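# Press the stapler arm down fully and release it

## Task

Push the stapler's arm down firmly until it bottoms out, hold it there briefly, then lift off so it springs back up by itself. The press counts only if the stapler stays upright and does not shift on the table. Knocking it over or moving it out of place fails the task, and so does anything leaving the table.

## Robot and tools

Robot: the upper body of a humanoid on a stand past the table's -x edge, facing about +x. Only the right arm, which has seven joints, and its right hand move. The hand has a thumb and two fingers (index and middle).

Scene frame, used in the result lines: z = 0 is the table top with +z up. +x runs across the table away from the robot, and the robot's right is toward -y. The table's near edge is at x = 0.18 m. The right shoulder sits roughly 0.06 m toward +x, 0.14 m toward -y, and 0.29 to 0.42 m above the table. The hand point can reach at most 0.55 m from the shoulder. Printed poses can be off by a few cm, more at long reach.

Hand point: a spot 0.06 m out from the palm face, level with the finger knuckles. Its own axes are +y out of the palm (the side a held object must be on), +z along the straightened fingers, and +x across the palm toward the middle finger. With the hand flat, the fingertips are 0.095 m past the point along +z and the thumb tip is 0.035 m along +y. A wrist camera and its clamp on the index side can collide with things.

Row format (13 numbers, each in [-1, 1]): dx, dy, dz, rx, ry, rz, then thumb_0, thumb_1, thumb_2, middle_0, middle_1, index_0, index_1. The first six are an offset, not a pose. They are measured in the Hand target's own axes from the Hand target as it was when the action (or move) began. Scale: 1.0 = 0.6 m for dx, dy, dz and 1.0 = 180 degrees for rx, ry, rz, which together form one rotation vector. The last seven are absolute motor goals. thumb_0 swings the thumb from +60 deg (+1, tip toward the middle finger side) to -60 deg (-1, tip toward the index side) and closes nothing. On the other six, +1 means open and -1 means closed; thumb_1 is straight at +0.26. Each call sets all seven, so repeat your previous hand numbers to keep the hand unchanged, because 0 is a real goal. A hinge ignores goal changes under about 0.06 to 0.07 (0.17 for thumb_0).

Tools:
- execute_actions(actions, cameras): actions is a list of actions for the single right arm. Each action is a list of 1 to 15 rows, and each row is one 1/30 s step. A short action keeps its last row until all 15 steps are done, so one action lasts 0.5 s. Every row in an action counts from the same start, and the next action starts from the new Hand target, so repeating an offset moves the hand again. An empty list just returns the state. cameras: names to return; omitted, null or ["all"] gives all, and [] gives none.
- move(target, speed, blend, blocking, cameras): a straight path to one row or to a list of up to 15 rows. All rows are offsets from the same starting Hand target, in its axes, with the same scale. speed is in m/s (0.002 to 1.2, default 0.25; turning is capped at twice that in rad/s), as one value or one per target. blend is corner rounding in metres for lists (default 0). blocking=false returns after about 0.5 s while the move keeps running. The path ignores obstacles, and faster moves hit harder. Aiming farther beyond the contact point presses harder. The result adds a move: line, for example done (at rest within 3 mm and 2 deg), off_target, moving, held or fault. It also lists limits, e.g. paced (the pose was clipped) or held (steps were withheld). Neither done nor off_target says whether anything is touched.
- wait(seconds 0 to 10): the arm holds its last command.
- stop(): brakes a running move, and it needs some distance to do so.
- zoom_image(camera cam_head or cam_wrist, region [x0, y0, x1, y1] pixels, at most 504x504): a closer view of the latest image.
- finished_scene(scene): ends the current scene and cannot be undone. The goal must still hold without the robot.

Result lines: end_effector_position (m) and end_effector_quat_wxyz are in the scene frame. Hand target is your last commanded pose after clipping, and the next offsets start from it. The hand often settles short of it; to close the gap, send the remaining distance as a new offset. hand_goal, hand_position and hand_torque_nm (N m, positive toward -1) are in command order. Joint positions, velocities and torques are listed base to hand; positive torque means toward a larger joint angle, and readings are offset and noisy. Velocities show "within noise" when the arm is still. Cameras: cam_head and cam_wrist, both 896x504.

Control notes: each step, commanded orientation is clipped to within 32 deg of the measured one. Big wrist turns can swing the elbow. Joint targets move at most 2.4 rad/s. A blocked arm keeps pushing until told to move off, so to release a press, command the target back past the hand point (here, upward away from the stapler). The simulation keeps running while you think.

Suggested order: look with the cameras, place the hand above the far end of the stapler's arm with the fingers folded or palm down, and descend slowly. Push a little below the bottomed-out height, pause briefly, then lift clearly away.

Avoid: fast contact, slamming or very hard pushes, sideways force that slides or tips the stapler, and anything falling off the table. Long hard pushes, holding the arm stretched out, or straining toward an unreachable pose heat the motors. MOTOR HOT appears at 90 C; at 120 C an OVER-TEMPERATURE FAULT drops the arm for 30 s or more. Joint ranges (rad): shoulder pitch -2.800 to 2.670, roll -2.252 to 0.000, yaw -2.618 to 2.618, elbow -1.047 to 2.094, wrist roll -1.972 to 1.972, wrist pitch -1.614 to 1.614, wrist yaw -1.614 to 1.614.

Each tool is called by a JSON object that holds its "name" and its "arguments", one argument or row to a line.

## Session

{"name": "execute_actions", "arguments": {
  "actions": []
}}

Scene clock: 0.00 s.
end_effector_position=(+0.2118, -0.1899, +0.2958) hand_goal=(+0.000, +0.263, +1.000, +1.000, +1.000, +1.000, +1.000) hand_position=(+0.000, +0.263, +1.000, +1.000, +1.000, +1.000, +1.000) hand_torque_nm=(+0.00, +0.00, +0.00, +0.00, +0.00, +0.00, +0.00) end_effector_quat_wxyz=(+0.710, -0.602, +0.178, -0.319)
Joint positions: [0.403 -0.922 -1.025 -0.576 0.135 -0.859 0.389]
Joint velocities: within noise
Joint torques (N m): no reading
Hand target: +0.2118, -0.1899, +0.2958; +0.710, -0.602, +0.178, -0.319

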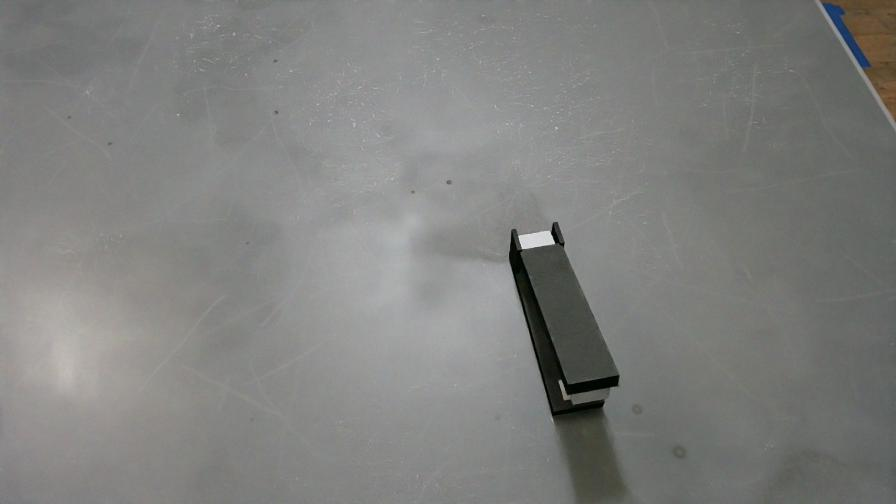

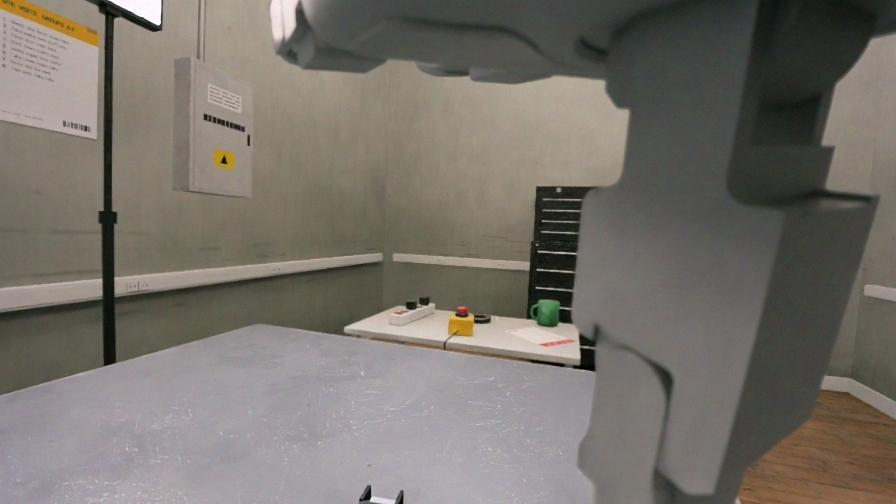

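{"name": "move", "arguments": {
  "target": [0.128,0.066,0.221,-0.45,0,0,0,0.263,1,-1,-1,-1,-1]
}}

Scene clock: 10.43 s.
end_effector_position=(+0.3620, -0.1424, +0.2982) hand_goal=(+0.000, +0.263, +1.000, -1.000, -1.000, -1.000, -1.000) hand_position=(+0.000, +0.263, +1.000, -0.932, -0.937, -0.932, -0.937) hand_torque_nm=(+0.00, +0.00, +0.00, +0.08, +0.09, +0.08, +0.09) end_effector_quat_wxyz=(-0.470, +0.776, -0.246, +0.340)
Joint positions: [1.065 -2.219 -1.533 -0.208 0.055 -0.083 0.339]
Joint velocities: within noise
Joint torques (N m): [-2.83 0.39 -3.23 0.89 -0.03 0.55 -0.88]
Hand target: +0.3620, -0.1401, +0.2956; -0.265, +0.888, -0.316, +0.205
Off the commanded pose: 0.003 m, 49 deg; orientation clipped.
joint sent to its limit — joint 2 (shoulder roll), lower limit. The joint targets are off in orientation, not in position.
move: off_target; limits=paced

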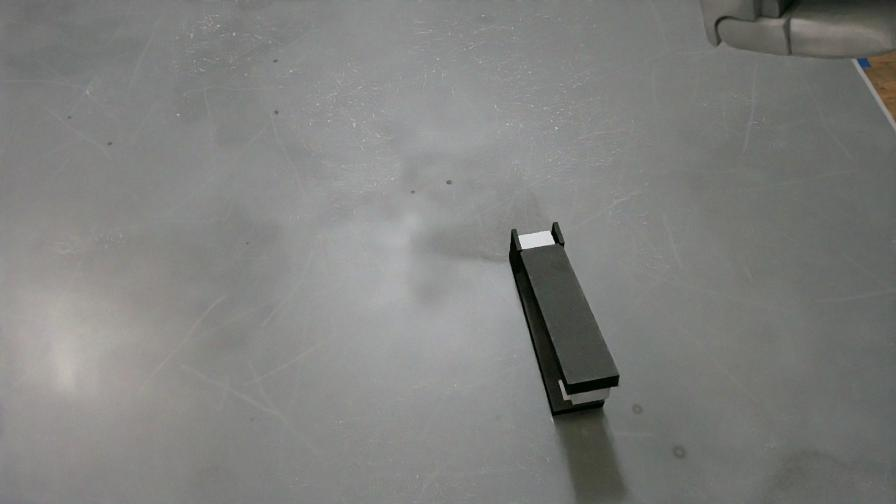

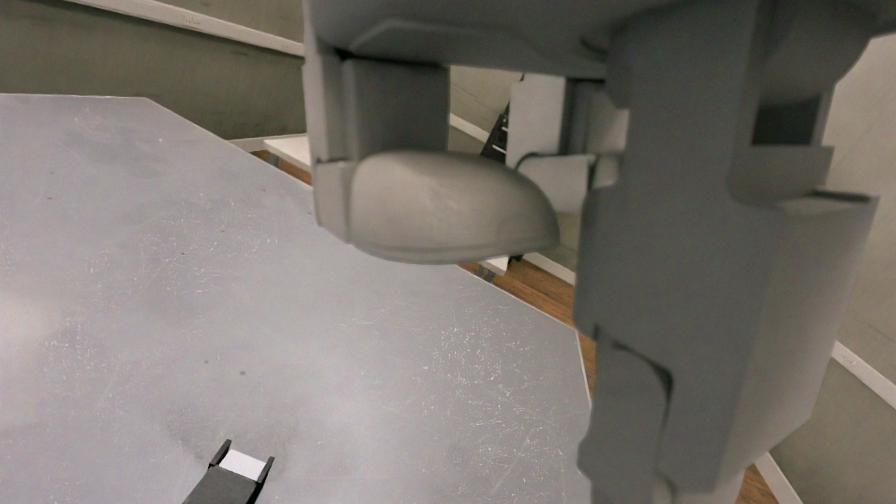

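{"name": "move", "arguments": {
  "target": [0,0,0,0.221,-0.016,0.016,0,0.263,-1,-1,-1,-1,-1]
}}

{"name": "zoom_image", "arguments": {
  "camera": "cam_head",
  "region": [480, 200, 680, 430]
}}

Scene clock: 17.23 s.
end_effector_position=(+0.3622, -0.1372, +0.3020) hand_goal=(+0.000, +0.263, -1.000, -1.000, -1.000, -1.000, -1.000) hand_position=(+0.000, +0.263, -0.936, -0.932, -0.937, -0.932, -0.937) hand_torque_nm=(+0.00, +0.00, +0.09, +0.08, +0.09, +0.08, +0.09) end_effector_quat_wxyz=(-0.566, +0.741, -0.231, +0.278)
Joint positions: [1.133 -2.191 -1.529 -0.026 0.166 -0.397 0.171]
Joint velocities: within noise
Joint torques (N m): [-2.94 0.87 -2.02 2.38 0.71 -0.01 -1.09]
Hand target: +0.3620, -0.1401, +0.2956; -0.564, +0.741, -0.243, +0.272
Off the commanded pose: 0.007 m, 2 deg.
move: off_target

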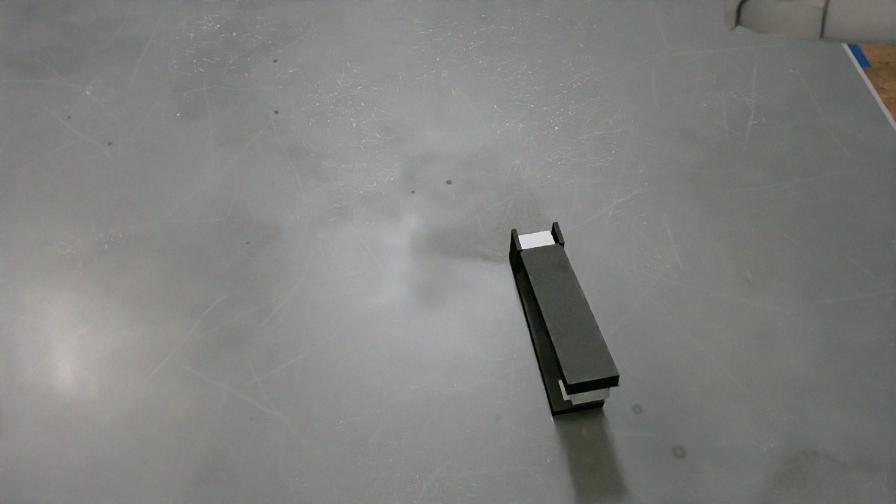

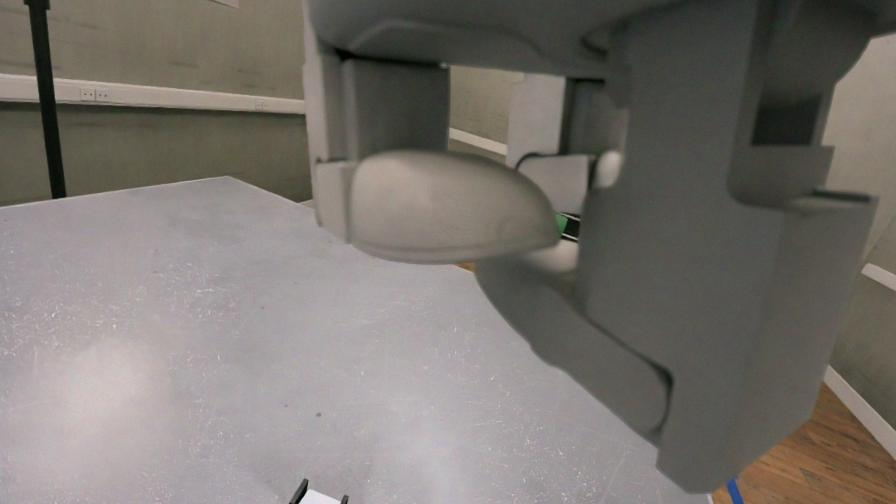

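Scaled by 2.191 from the camera's 896x504 image, which has a finer 1280x720 frame.

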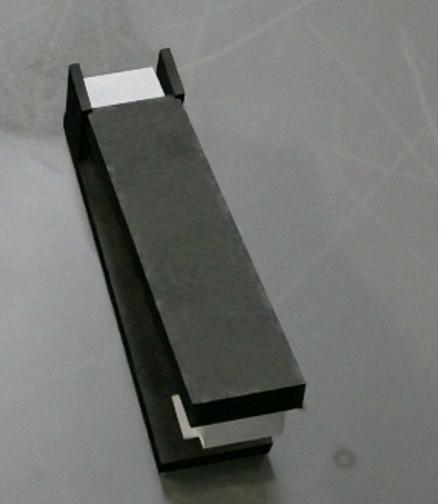

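{"name": "move", "arguments": {
  "target": [-0.077,0.145,0.192,0,0,0,0,1,-1,-1,-1,-1,-1]
}}

Scene clock: 21.80 s.
end_effector_position=(+0.3474, -0.1011, +0.2199) hand_goal=(+0.000, +1.000, -1.000, -1.000, -1.000, -1.000, -1.000) hand_position=(+0.000, +0.926, -0.937, -0.932, -0.937, -0.932, -0.937) hand_torque_nm=(+0.00, -0.10, +0.09, +0.08, +0.09, +0.08, +0.09) end_effector_quat_wxyz=(+0.640, -0.668, +0.212, -0.314)
Joint positions: [1.569 -2.217 -1.533 -0.418 -0.132 0.056 -0.422]
Joint velocities: within noise
Joint torques (N m): [-2.55 1.53 -3.16 -0.35 -0.05 0.24 -0.8]
Hand target: +0.4014, -0.0496, +0.1806; +0.564, -0.741, +0.243, -0.272
Off the commanded pose: 0.084 m, 14 deg.
joint sent to its limit — joint 2 (shoulder roll), lower limit. The joint targets are off in position and orientation.
move: off_target

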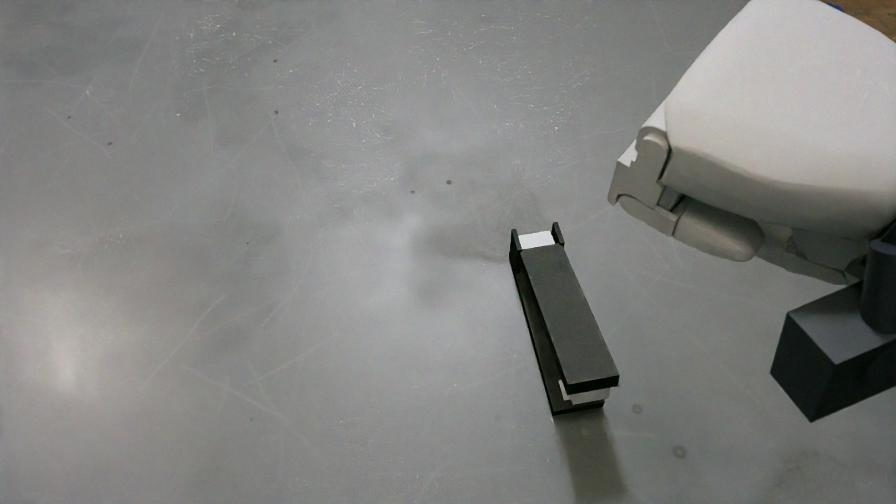

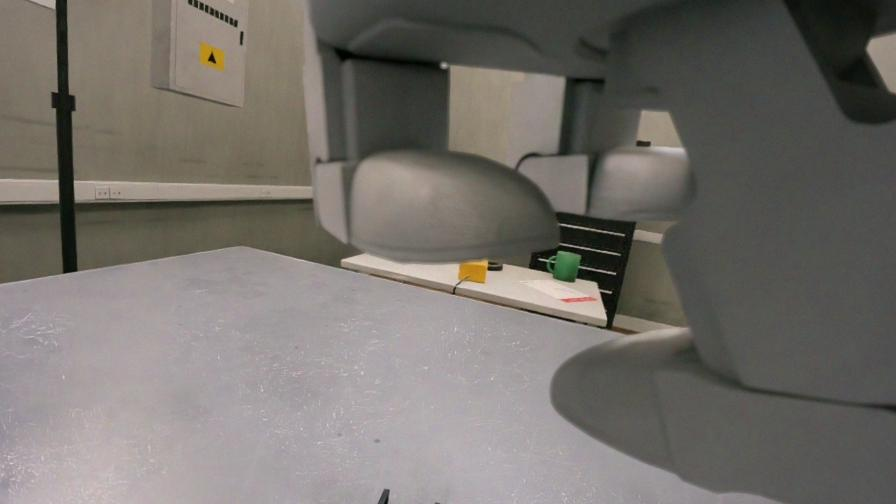

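{"name": "move", "arguments": {
  "target": [-0.003,-0.123,-0.377,0.139,0,0,0,1,1,-1,-1,-1,-1]
}}

Scene clock: 25.10 s.
end_effector_position=(+0.2493, -0.1905, +0.2975) hand_goal=(+0.000, +1.000, +1.000, -1.000, -1.000, -1.000, -1.000) hand_position=(+0.000, +0.929, +0.939, -0.937, -0.937, -0.937, -0.937) hand_torque_nm=(+0.00, -0.09, -0.08, +0.08, +0.09, +0.08, +0.09) end_effector_quat_wxyz=(+0.710, -0.601, +0.190, -0.316)
Joint positions: [1.569 -1.427 -1.539 -0.449 -0.16 -0.731 -0.704]
Joint velocities: within noise
Joint torques (N m): [-1.15 0.91 -2.58 1.73 0.47 -0.08 -1.13]
Hand target: +0.2510, -0.1895, +0.3006; +0.711, -0.601, +0.178, -0.318
Off the commanded pose: 0.004 m, 1 deg.
move: off_target

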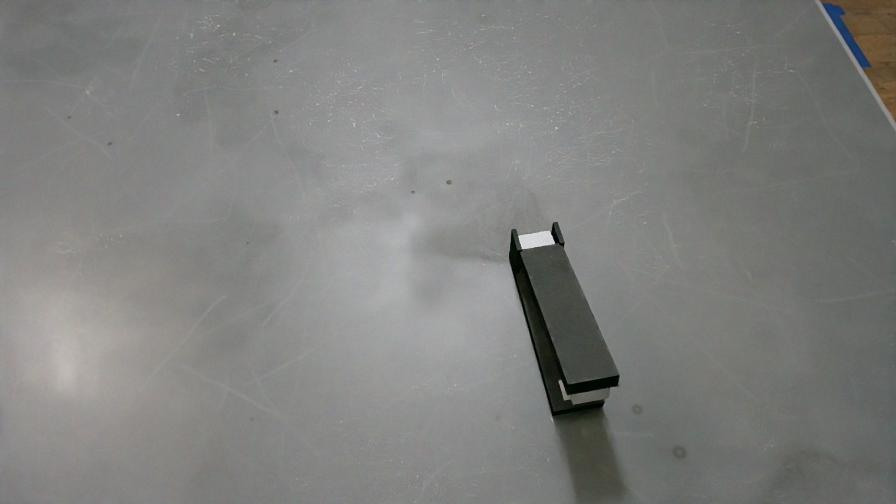

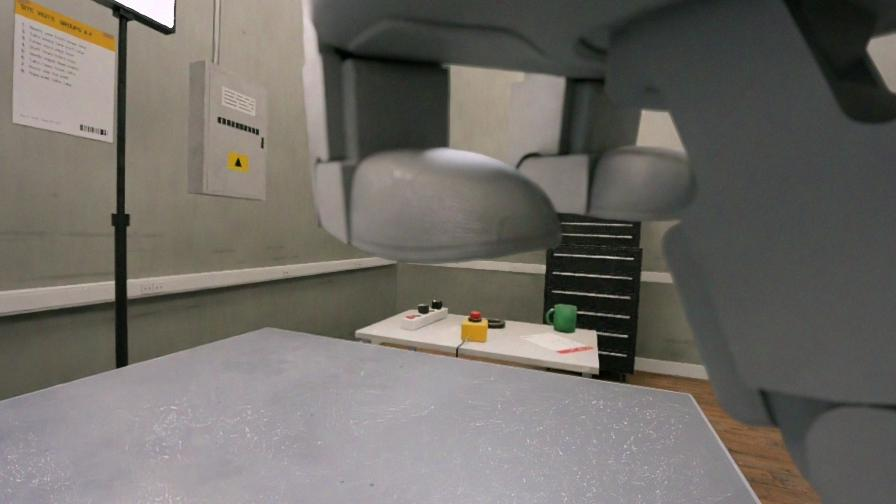

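{"name": "move", "arguments": {
  "target": [-0.035,0.205,0.173,0,0,0,0,1,1,-1,-1,-1,-1]
}}

Scene clock: 33.30 s.
end_effector_position=(+0.3286, -0.0923, +0.2052) hand_goal=(+0.000, +1.000, +1.000, -1.000, -1.000, -1.000, -1.000) hand_position=(+0.000, +0.931, +0.940, -0.938, -0.937, -0.938, -0.937) hand_torque_nm=(+0.00, -0.09, -0.08, +0.08, +0.09, +0.08, +0.09) end_effector_quat_wxyz=(+0.706, -0.608, +0.182, -0.316)
Joint positions: [1.719 -2.216 -1.466 -0.476 -0.253 0.111 -0.756]
Joint velocities: within noise
Joint torques (N m): [-2.25 1.68 -2.91 0.38 -0.13 -0.07 -0.68]
Hand target: +0.3308, -0.0893, +0.2010; +0.711, -0.601, +0.178, -0.318
Off the commanded pose: 0.006 m, 1 deg.
joint sent to its limit — joint 2 (shoulder roll), lower limit. The joint targets are off in position, not in orientation.
move: off_target

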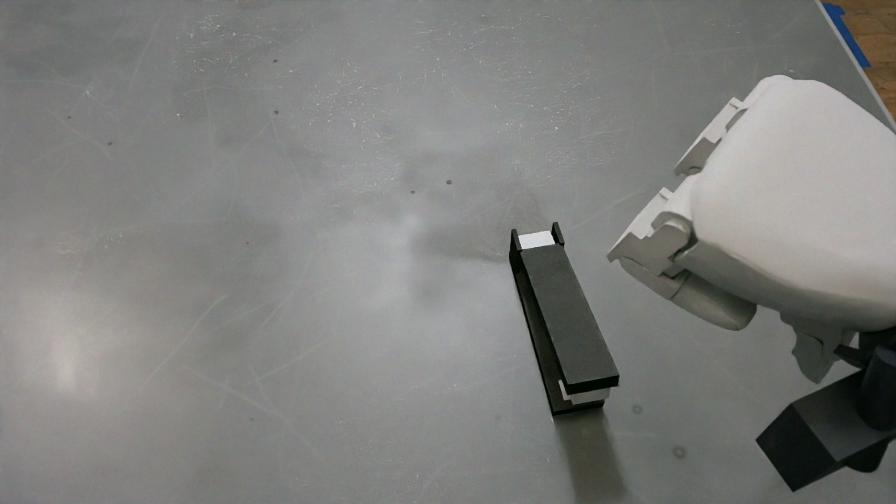

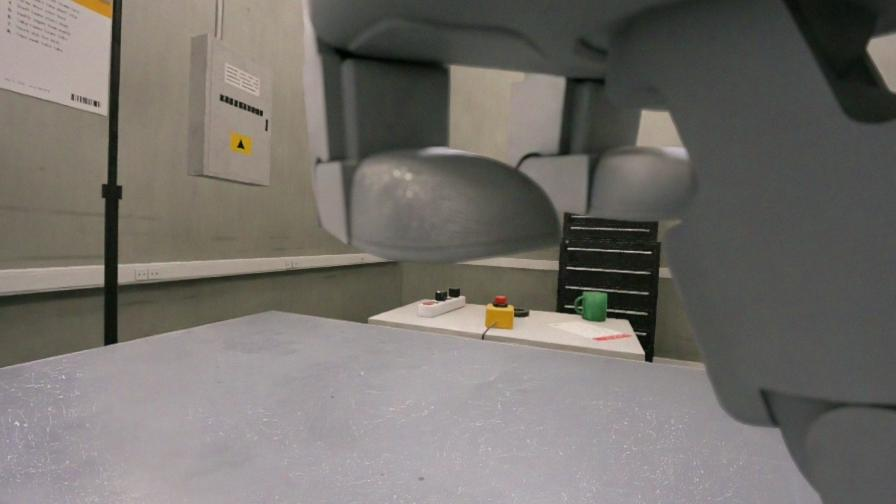

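{"name": "move", "arguments": {
  "target": [0.01,-0.112,-0.047,0,0,0.5,0,1,1,-1,-1,-1,-1]
}}

Scene clock: 40.47 s.
end_effector_position=(+0.3019, -0.1223, +0.2626) hand_goal=(+0.000, +1.000, +1.000, -1.000, -1.000, -1.000, -1.000) hand_position=(+0.000, +0.936, +0.940, -0.938, -0.940, -0.938, -0.940) hand_torque_nm=(+0.00, -0.08, -0.08, +0.08, +0.08, +0.08, +0.08) end_effector_quat_wxyz=(+0.710, -0.303, +0.604, +0.197)
Joint positions: [1.915 -2.212 -1.53 0.019 1.461 -0.843 0.307]
Joint velocities: within noise
Joint torques (N m): [-2.51 2.46 -2.93 -0.4 0.7 -1.06 -0.05]
Hand target: +0.3013, -0.1193, +0.2608; +0.728, -0.299, +0.551, +0.278
Off the commanded pose: 0.004 m, 11 deg.
joint sent to its limit — joint 2 (shoulder roll), lower limit. The joint targets are off in orientation, not in position.
move: off_target

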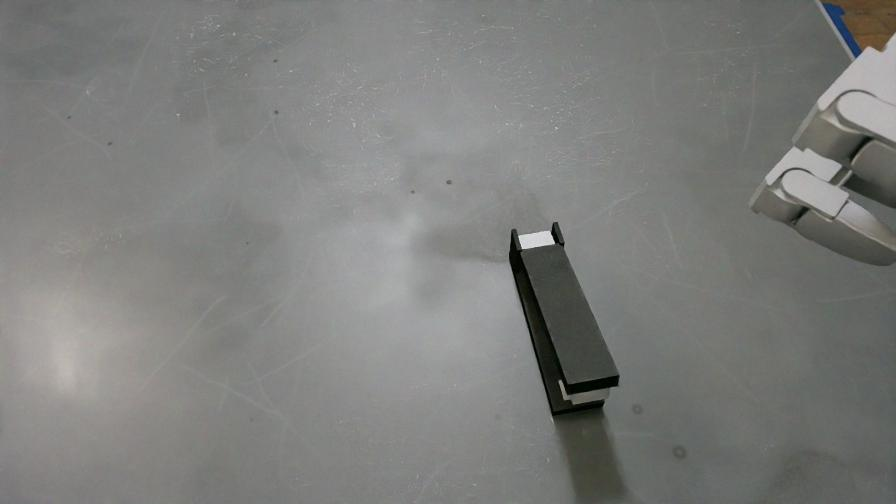

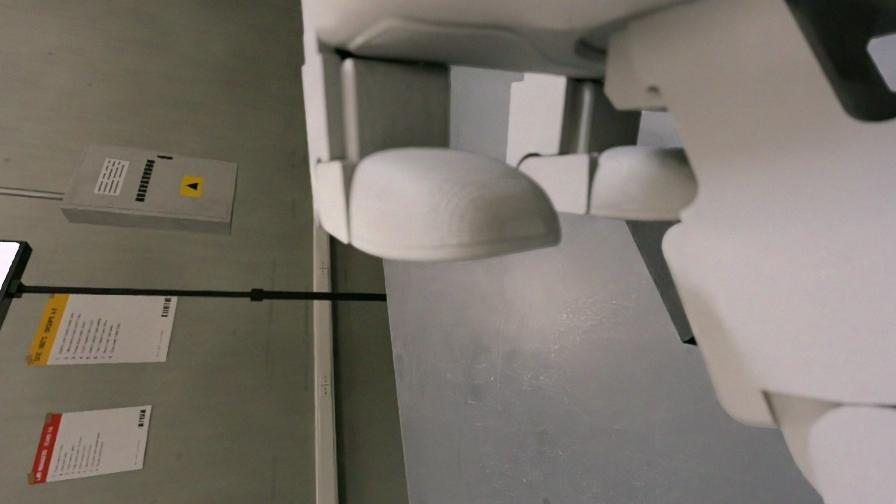

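{"name": "move", "arguments": {
  "target": [-0.07,-0.202,-0.285,0.19,0.08,0,0,1,1,-1,-1,-1,-1]
}}

Scene clock: 46.03 s.
end_effector_position=(+0.2732, -0.3280, +0.2837) hand_goal=(+0.000, +1.000, +1.000, -1.000, -1.000, -1.000, -1.000) hand_position=(+0.000, +0.937, +0.941, -0.938, -0.940, -0.938, -0.940) hand_torque_nm=(+0.00, -0.08, -0.08, +0.08, +0.08, +0.08, +0.08) end_effector_quat_wxyz=(+0.710, -0.111, +0.693, +0.064)
Joint positions: [0.305 -1.644 0.086 0.477 1.954 -0.558 0.901]
Joint velocities: within noise
Joint torques (N m): [-2.14 -4.71 -1.63 2.29 0.45 -0.84 0.05]
Hand target: +0.2717, -0.3300, +0.2806; +0.710, -0.105, +0.694, +0.065
Off the commanded pose: 0.004 m, 1 deg.
move: off_target

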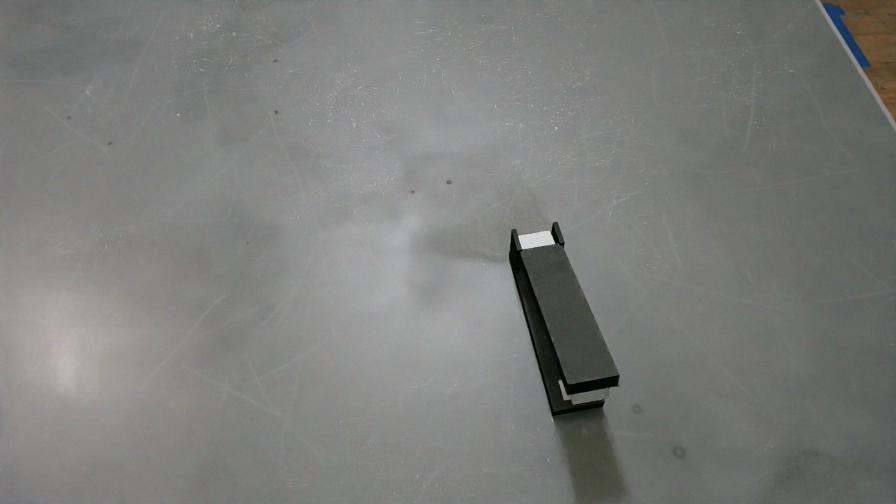

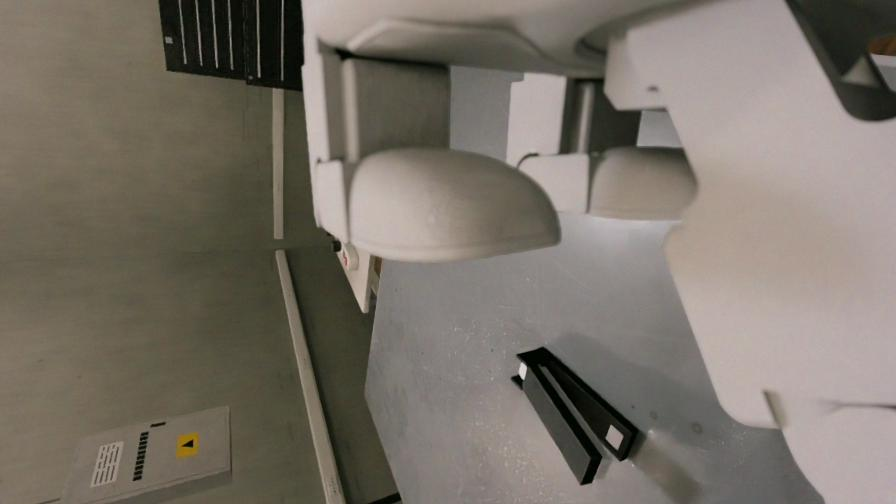

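{"name": "move", "arguments": {
  "target": [0.08,0.387,0.195,0,0,0,0,1,1,-1,-1,-1,-1]
}}

{"name": "zoom_image", "arguments": {
  "camera": "cam_head",
  "region": [392, 100, 896, 504]
}}

Scene clock: 50.33 s.
end_effector_position=(+0.3300, -0.0816, +0.2207) hand_goal=(+0.000, +1.000, +1.000, -1.000, -1.000, -1.000, -1.000) hand_position=(+0.000, +0.939, +0.941, -0.938, -0.941, -0.938, -0.941) hand_torque_nm=(+0.00, -0.08, -0.08, +0.08, +0.08, +0.08, +0.08) end_effector_quat_wxyz=(+0.708, -0.104, +0.696, +0.063)
Joint positions: [-0.349 -1.065 0.467 -0.443 0.901 -0.058 -0.459]
Joint velocities: within noise
Joint torques (N m): [-3.97 -2.56 -1.88 -1.31 -0.18 -1.37 0.02]
Hand target: +0.3315, -0.0795, +0.2210; +0.710, -0.105, +0.694, +0.065
Off the commanded pose: 0.003 m, 0 deg.
move: done

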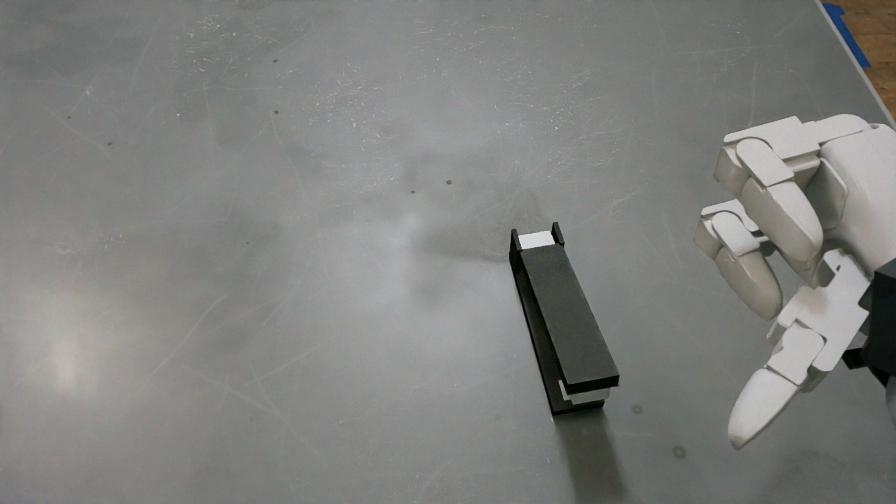

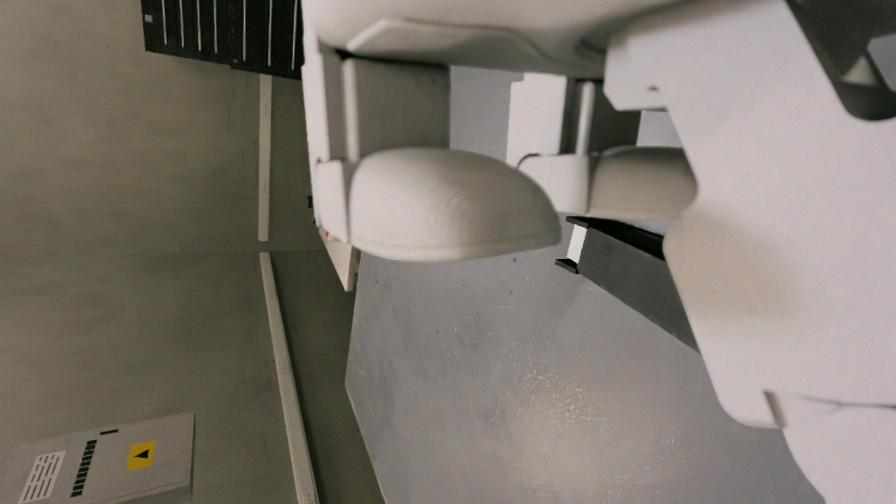

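Scaled by 1.000.

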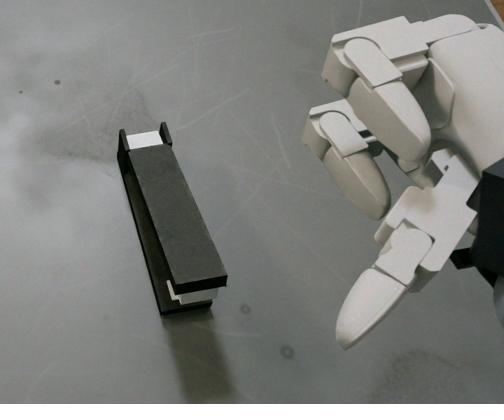

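{"name": "move", "arguments": {
  "target": [-0.007,0.129,0.032,0,0,0,0,1,1,-1,-1,-1,-1],
  "cameras": ["cam_head"]
}}

{"name": "move", "arguments": {
  "target": [0.13,-0.135,0.032,0,0,0,0,1,1,-1,-1,-1,-1],
  "cameras": ["cam_head"]
}}

Scene clock: 55.80 s.
end_effector_position=(+0.3288, -0.0009, +0.2211) hand_goal=(+0.000, +1.000, +1.000, -1.000, -1.000, -1.000, -1.000) hand_position=(+0.000, +0.939, +0.941, -0.938, -0.941, -0.938, -0.941) hand_torque_nm=(+0.00, -0.08, -0.08, +0.08, +0.08, +0.08, +0.08) end_effector_quat_wxyz=(+0.708, -0.102, +0.696, +0.070)
Joint positions: [-0.584 -0.762 0.681 -0.516 0.763 0.207 -0.741]
Joint velocities: within noise
Joint torques (N m): [-4.71 -1.28 -1.66 -1.46 -0.31 -1.06 -0.2]
Hand target: +0.3316, +0.0004, +0.2209; +0.710, -0.105, +0.694, +0.065
Off the commanded pose: 0.003 m, 1 deg.
move: done
Images, in order (width x height): cam_head 896x504.

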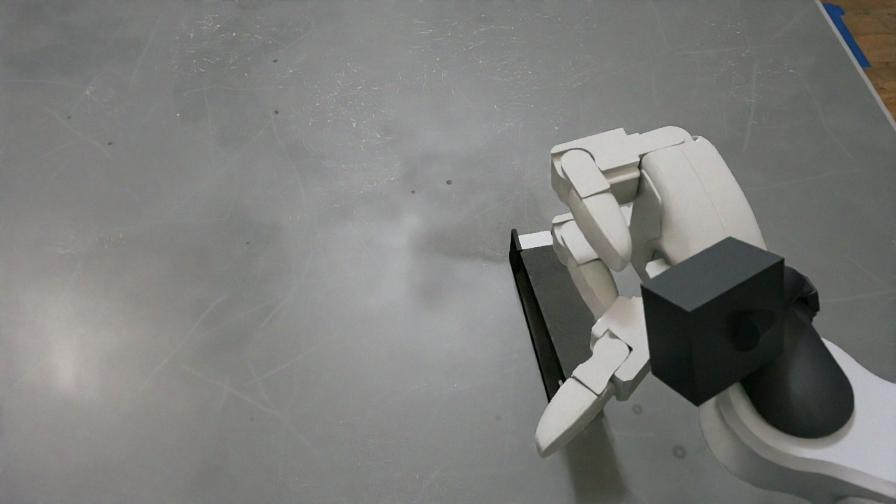

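Scene clock: 56.90 s.
end_effector_position=(+0.3679, -0.0787, +0.1430) hand_goal=(+0.000, +1.000, +1.000, -1.000, -1.000, -1.000, -1.000) hand_position=(+0.000, +0.939, +0.941, -0.938, -0.941, -0.938, -0.941) hand_torque_nm=(+0.00, -0.08, -0.08, +0.08, +0.08, +0.08, +0.08) end_effector_quat_wxyz=(+0.704, -0.111, +0.699, +0.061)
Joint positions: [-0.498 -0.748 0.629 0.161 0.715 -0.305 -0.237]
Joint velocities: within noise
Joint torques (N m): [-4.83 -2.32 -2.3 -1.71 0.35 -1.79 0.02]
Hand target: +0.3717, -0.0777, +0.1481; +0.710, -0.105, +0.694, +0.065
Off the commanded pose: 0.006 m, 1 deg.
move: off_target
Images, in order (width x height): cam_head 896x504.

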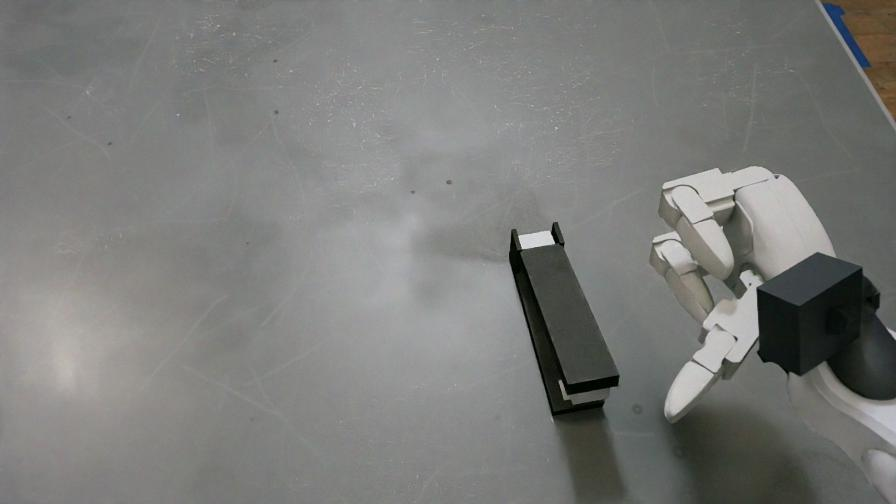

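{"name": "move", "arguments": {
  "target": [0.062,-0.003,-0.126,0,0,0,0,1,1,-1,-1,-1,-1],
  "cameras": ["cam_head"]
}}

{"name": "move", "arguments": {
  "target": [0.006,-0.048,0.194,0,0,0,0,1,1,-1,-1,-1,-1],
  "cameras": ["cam_head"]
}}

{"name": "move", "arguments": {
  "target": [0.003,-0.024,0.097,0,0,0,0,1,1,-1,-1,-1,-1],
  "cameras": ["cam_head"]
}}

Scene clock: 64.33 s.
end_effector_position=(+0.3008, -0.0964, +0.1119) hand_goal=(+0.000, +1.000, +1.000, -1.000, -1.000, -1.000, -1.000) hand_position=(+0.000, +0.939, +0.941, -0.938, -0.941, -0.938, -0.941) hand_torque_nm=(+0.00, -0.08, -0.08, +0.08, +0.08, +0.08, +0.08) end_effector_quat_wxyz=(+0.710, -0.100, +0.693, +0.070)
Joint positions: [-0.197 -0.773 0.631 0.129 0.621 -0.585 -0.235]
Joint velocities: within noise
Joint torques (N m): [-1.85 -3.8 -1.73 -1.91 0.02 -1.77 0.02]
Hand target: +0.2998, -0.0995, +0.1099; +0.710, -0.105, +0.694, +0.065
Off the commanded pose: 0.004 m, 1 deg.
move: off_target
Images, in order (width x height): cam_head 896x504.

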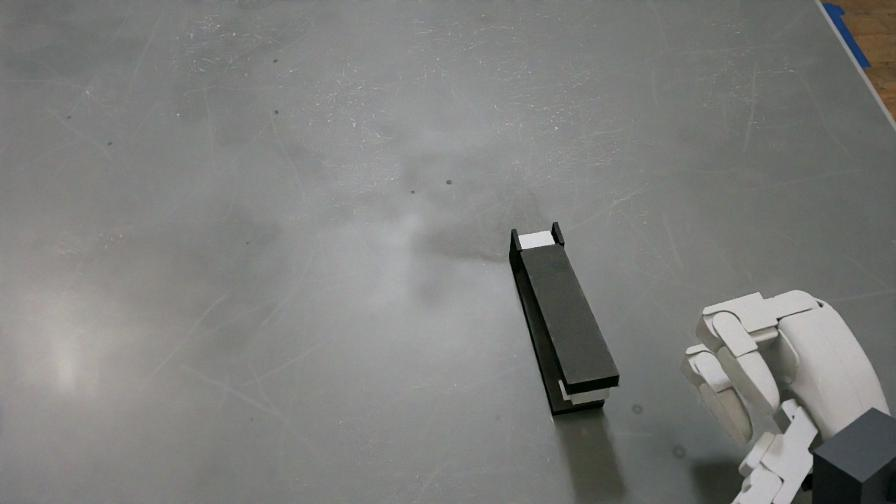

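Scene clock: 65.87 s.
end_effector_position=(+0.4150, -0.1035, +0.1023) hand_goal=(+0.000, +1.000, +1.000, -1.000, -1.000, -1.000, -1.000) hand_position=(+0.000, +0.939, +0.941, -0.938, -0.941, -0.938, -0.941) hand_torque_nm=(+0.00, -0.08, -0.08, +0.08, +0.08, +0.08, +0.08) end_effector_quat_wxyz=(+0.701, -0.109, +0.702, +0.061)
Joint positions: [-0.784 -0.445 0.549 1.068 0.742 -0.629 0.205]
Joint velocities: within noise
Joint torques (N m): [-6.73 -2.29 -1.28 -1.42 0.55 -1.73 0.04]
Hand target: +0.4198, -0.0998, +0.1098; +0.710, -0.105, +0.694, +0.065
Off the commanded pose: 0.010 m, 1 deg.
move: off_target
Images, in order (width x height): cam_head 896x504.

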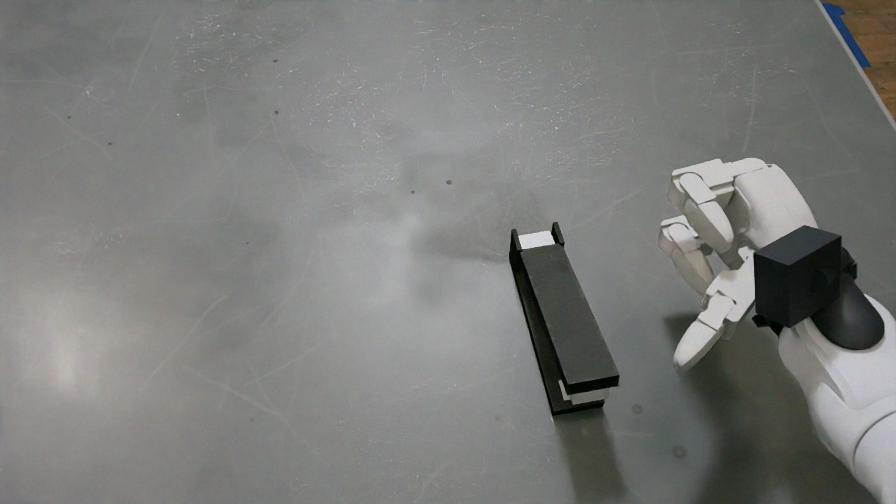

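Scene clock: 67.03 s.
end_effector_position=(+0.4769, -0.1051, +0.1056) hand_goal=(+0.000, +1.000, +1.000, -1.000, -1.000, -1.000, -1.000) hand_position=(+0.000, +0.939, +0.941, -0.938, -0.941, -0.938, -0.941) hand_torque_nm=(+0.00, -0.08, -0.08, +0.08, +0.08, +0.08, +0.08) end_effector_quat_wxyz=(+0.647, -0.069, +0.758, -0.044)
Joint positions: [-1.104 -0.317 0.553 1.452 0.673 -0.459 0.043]
Joint velocities: within noise
Joint torques (N m): [-7.31 -2.6 -0.42 -3.34 0.12 -1.12 -0.26]
Hand target: +0.4798, -0.0999, +0.1097; +0.710, -0.105, +0.694, +0.065
Off the commanded pose: 0.007 m, 17 deg.
move: off_target
Images, in order (width x height): cam_head 896x504.

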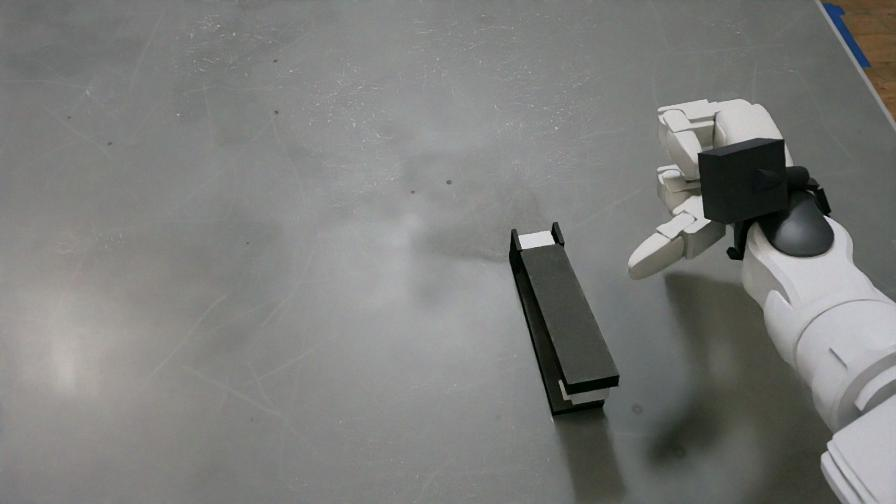

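{"name": "move", "arguments": {
  "target": [
    [-0.083,-0.005,0.001,0,0,0,0,1,1,-1,-1,-1,-1],
    [-0.097,0.171,-0.213,0,0,0,0,1,1,-1,-1,-1,-1]
  ],
  "blend": 0.02
}}

{"name": "zoom_image", "arguments": {
  "camera": "cam_wrist",
  "region": [392, 100, 896, 504]
}}

Scene clock: 78.53 s.
end_effector_position=(+0.3312, -0.0272, +0.1603) hand_goal=(+0.000, +1.000, +1.000, -1.000, -1.000, -1.000, -1.000) hand_position=(+0.000, +0.942, +0.941, -0.939, -0.941, -0.939, -0.941) hand_torque_nm=(+0.00, -0.07, -0.08, +0.08, +0.08, +0.07, +0.08) end_effector_quat_wxyz=(+0.712, -0.105, +0.691, +0.065)
Joint positions: [-0.367 -0.644 0.603 -0.203 0.519 -0.08 -0.454]
Joint velocities: within noise
Joint torques (N m): [-2.65 -2.47 -1.64 -4.6 0.21 -1.14 -0.2]
Hand target: +0.3296, -0.0279, +0.1599; +0.710, -0.105, +0.694, +0.065
Off the commanded pose: 0.002 m, 0 deg.
move: done

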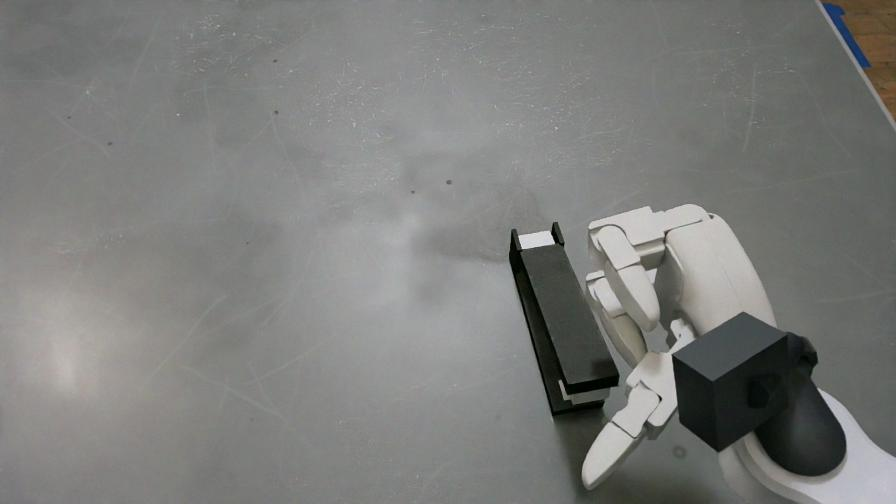

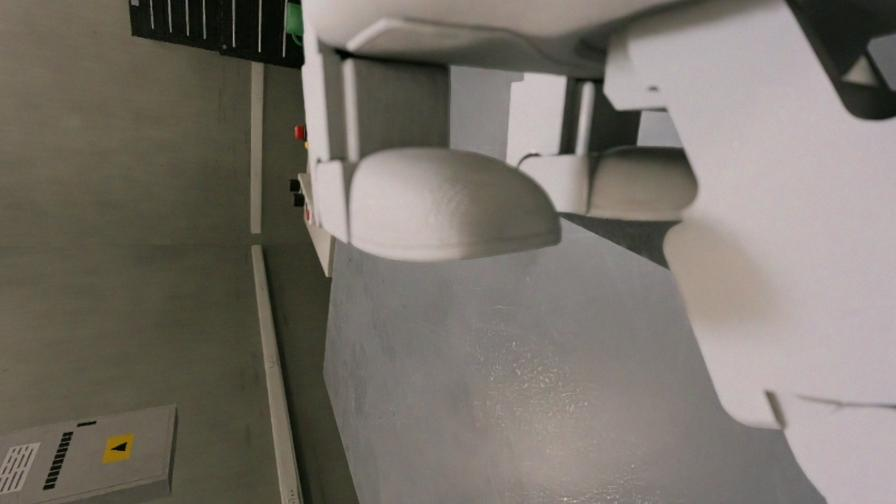

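Scaled by 1.000.

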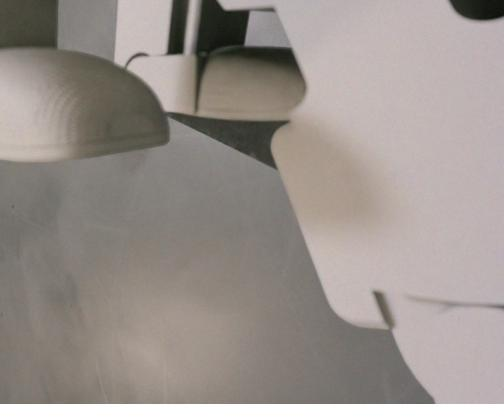

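{"name": "move", "arguments": {
  "target": [0.083,0.005,-0.001,0,0,0,0,1,1,-1,-1,-1,-1],
  "speed": 0.1
}}

Scene clock: 81.93 s.
end_effector_position=(+0.3336, -0.0289, +0.1204) hand_goal=(+0.000, +1.000, +1.000, -1.000, -1.000, -1.000, -1.000) hand_position=(+0.000, +0.942, +0.941, -0.946, -0.948, -0.939, -0.941) hand_torque_nm=(+0.00, -0.07, -0.08, +0.07, +0.07, +0.07, +0.08) end_effector_quat_wxyz=(+0.720, -0.099, +0.683, +0.067)
Joint positions: [-0.367 -0.527 0.646 0.13 0.441 -0.359 -0.371]
Joint velocities: within noise
Joint torques (N m): [-2.48 -1.32 -0.63 -1.43 -0.06 -1.19 0.02]
Hand target: +0.3298, -0.0278, +0.1100; +0.710, -0.105, +0.694, +0.065
Off the commanded pose: 0.011 m, 2 deg.
move: off_target

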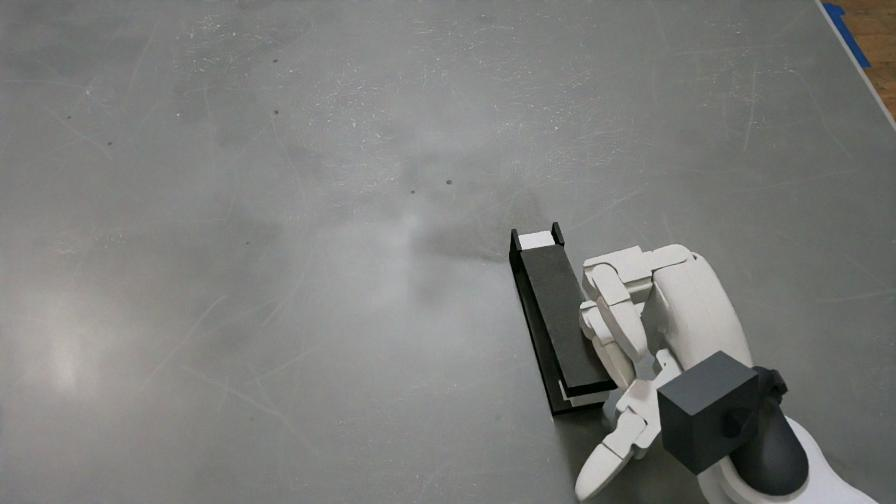

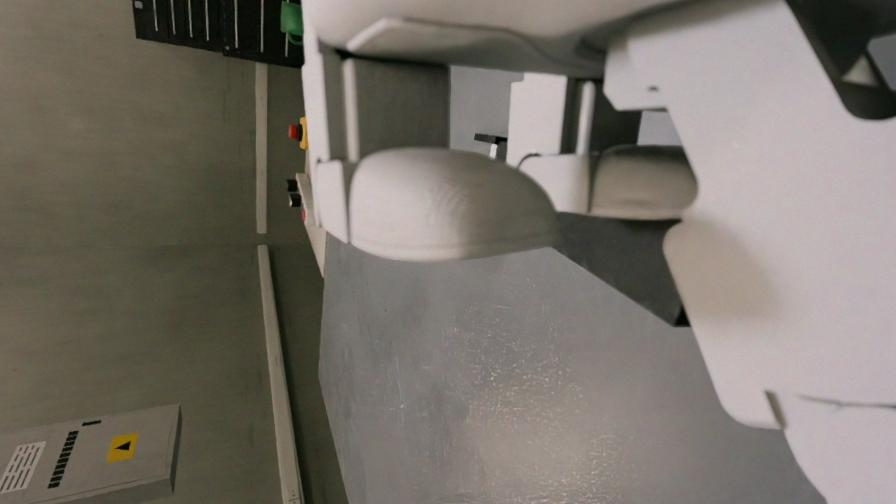

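{"name": "move", "arguments": {
  "target": [
    [-0.051,0.016,0.0055,0,0,0,0,1,1,-1,-1,-1,-1],
    [0.057,0.023,0.004,0,0,0,0,1,1,-1,-1,-1,-1]
  ],
  "speed": 0.1
}}

Scene clock: 85.20 s.
end_effector_position=(+0.3370, -0.0140, +0.1026) hand_goal=(+0.000, +1.000, +1.000, -1.000, -1.000, -1.000, -1.000) hand_position=(+0.000, +0.942, +0.941, -0.997, -0.966, -0.939, -0.941) hand_torque_nm=(+0.00, -0.07, -0.08, +0.00, +0.05, +0.07, +0.08) end_effector_quat_wxyz=(+0.741, -0.091, +0.661, +0.079)
Joint positions: [-0.425 -0.376 0.668 0.437 0.378 -0.594 -0.33]
Joint velocities: within noise
Joint torques (N m): [-1.47 -1.12 0.08 0.72 0.02 0.32 -0.04]
Hand target: +0.3298, -0.0156, +0.0751; +0.710, -0.105, +0.694, +0.065
Off the commanded pose: 0.029 m, 6 deg.
move: off_target

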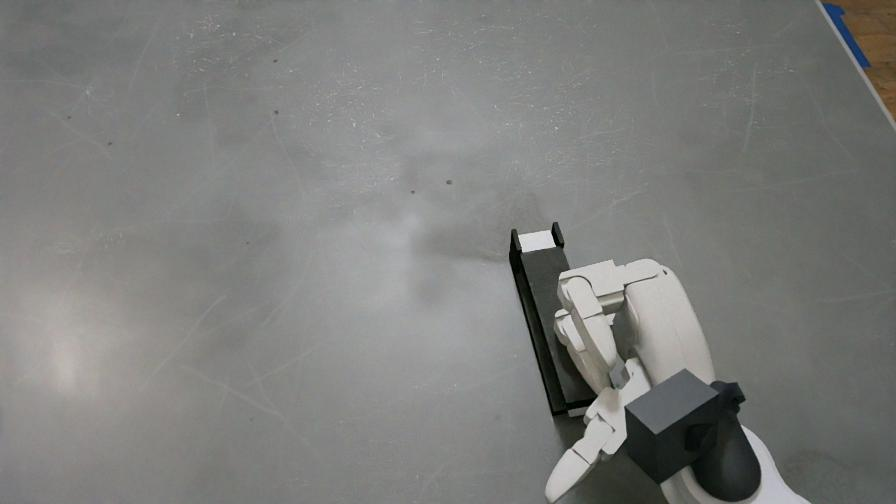

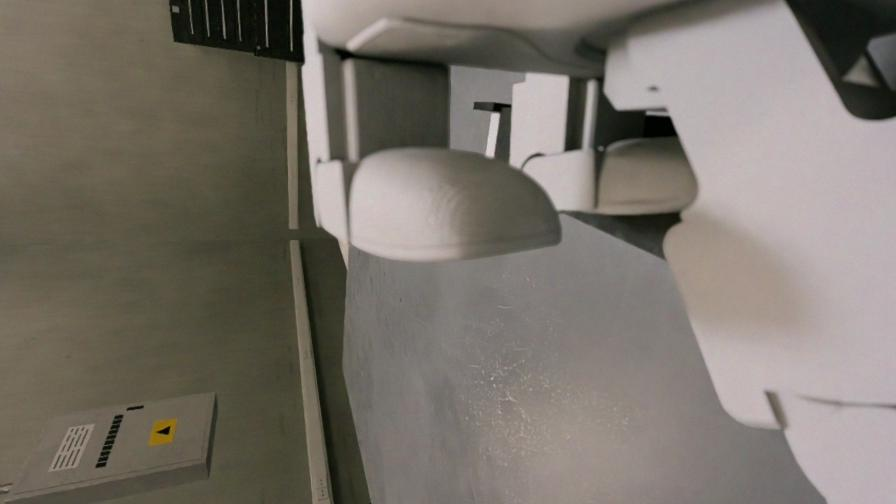

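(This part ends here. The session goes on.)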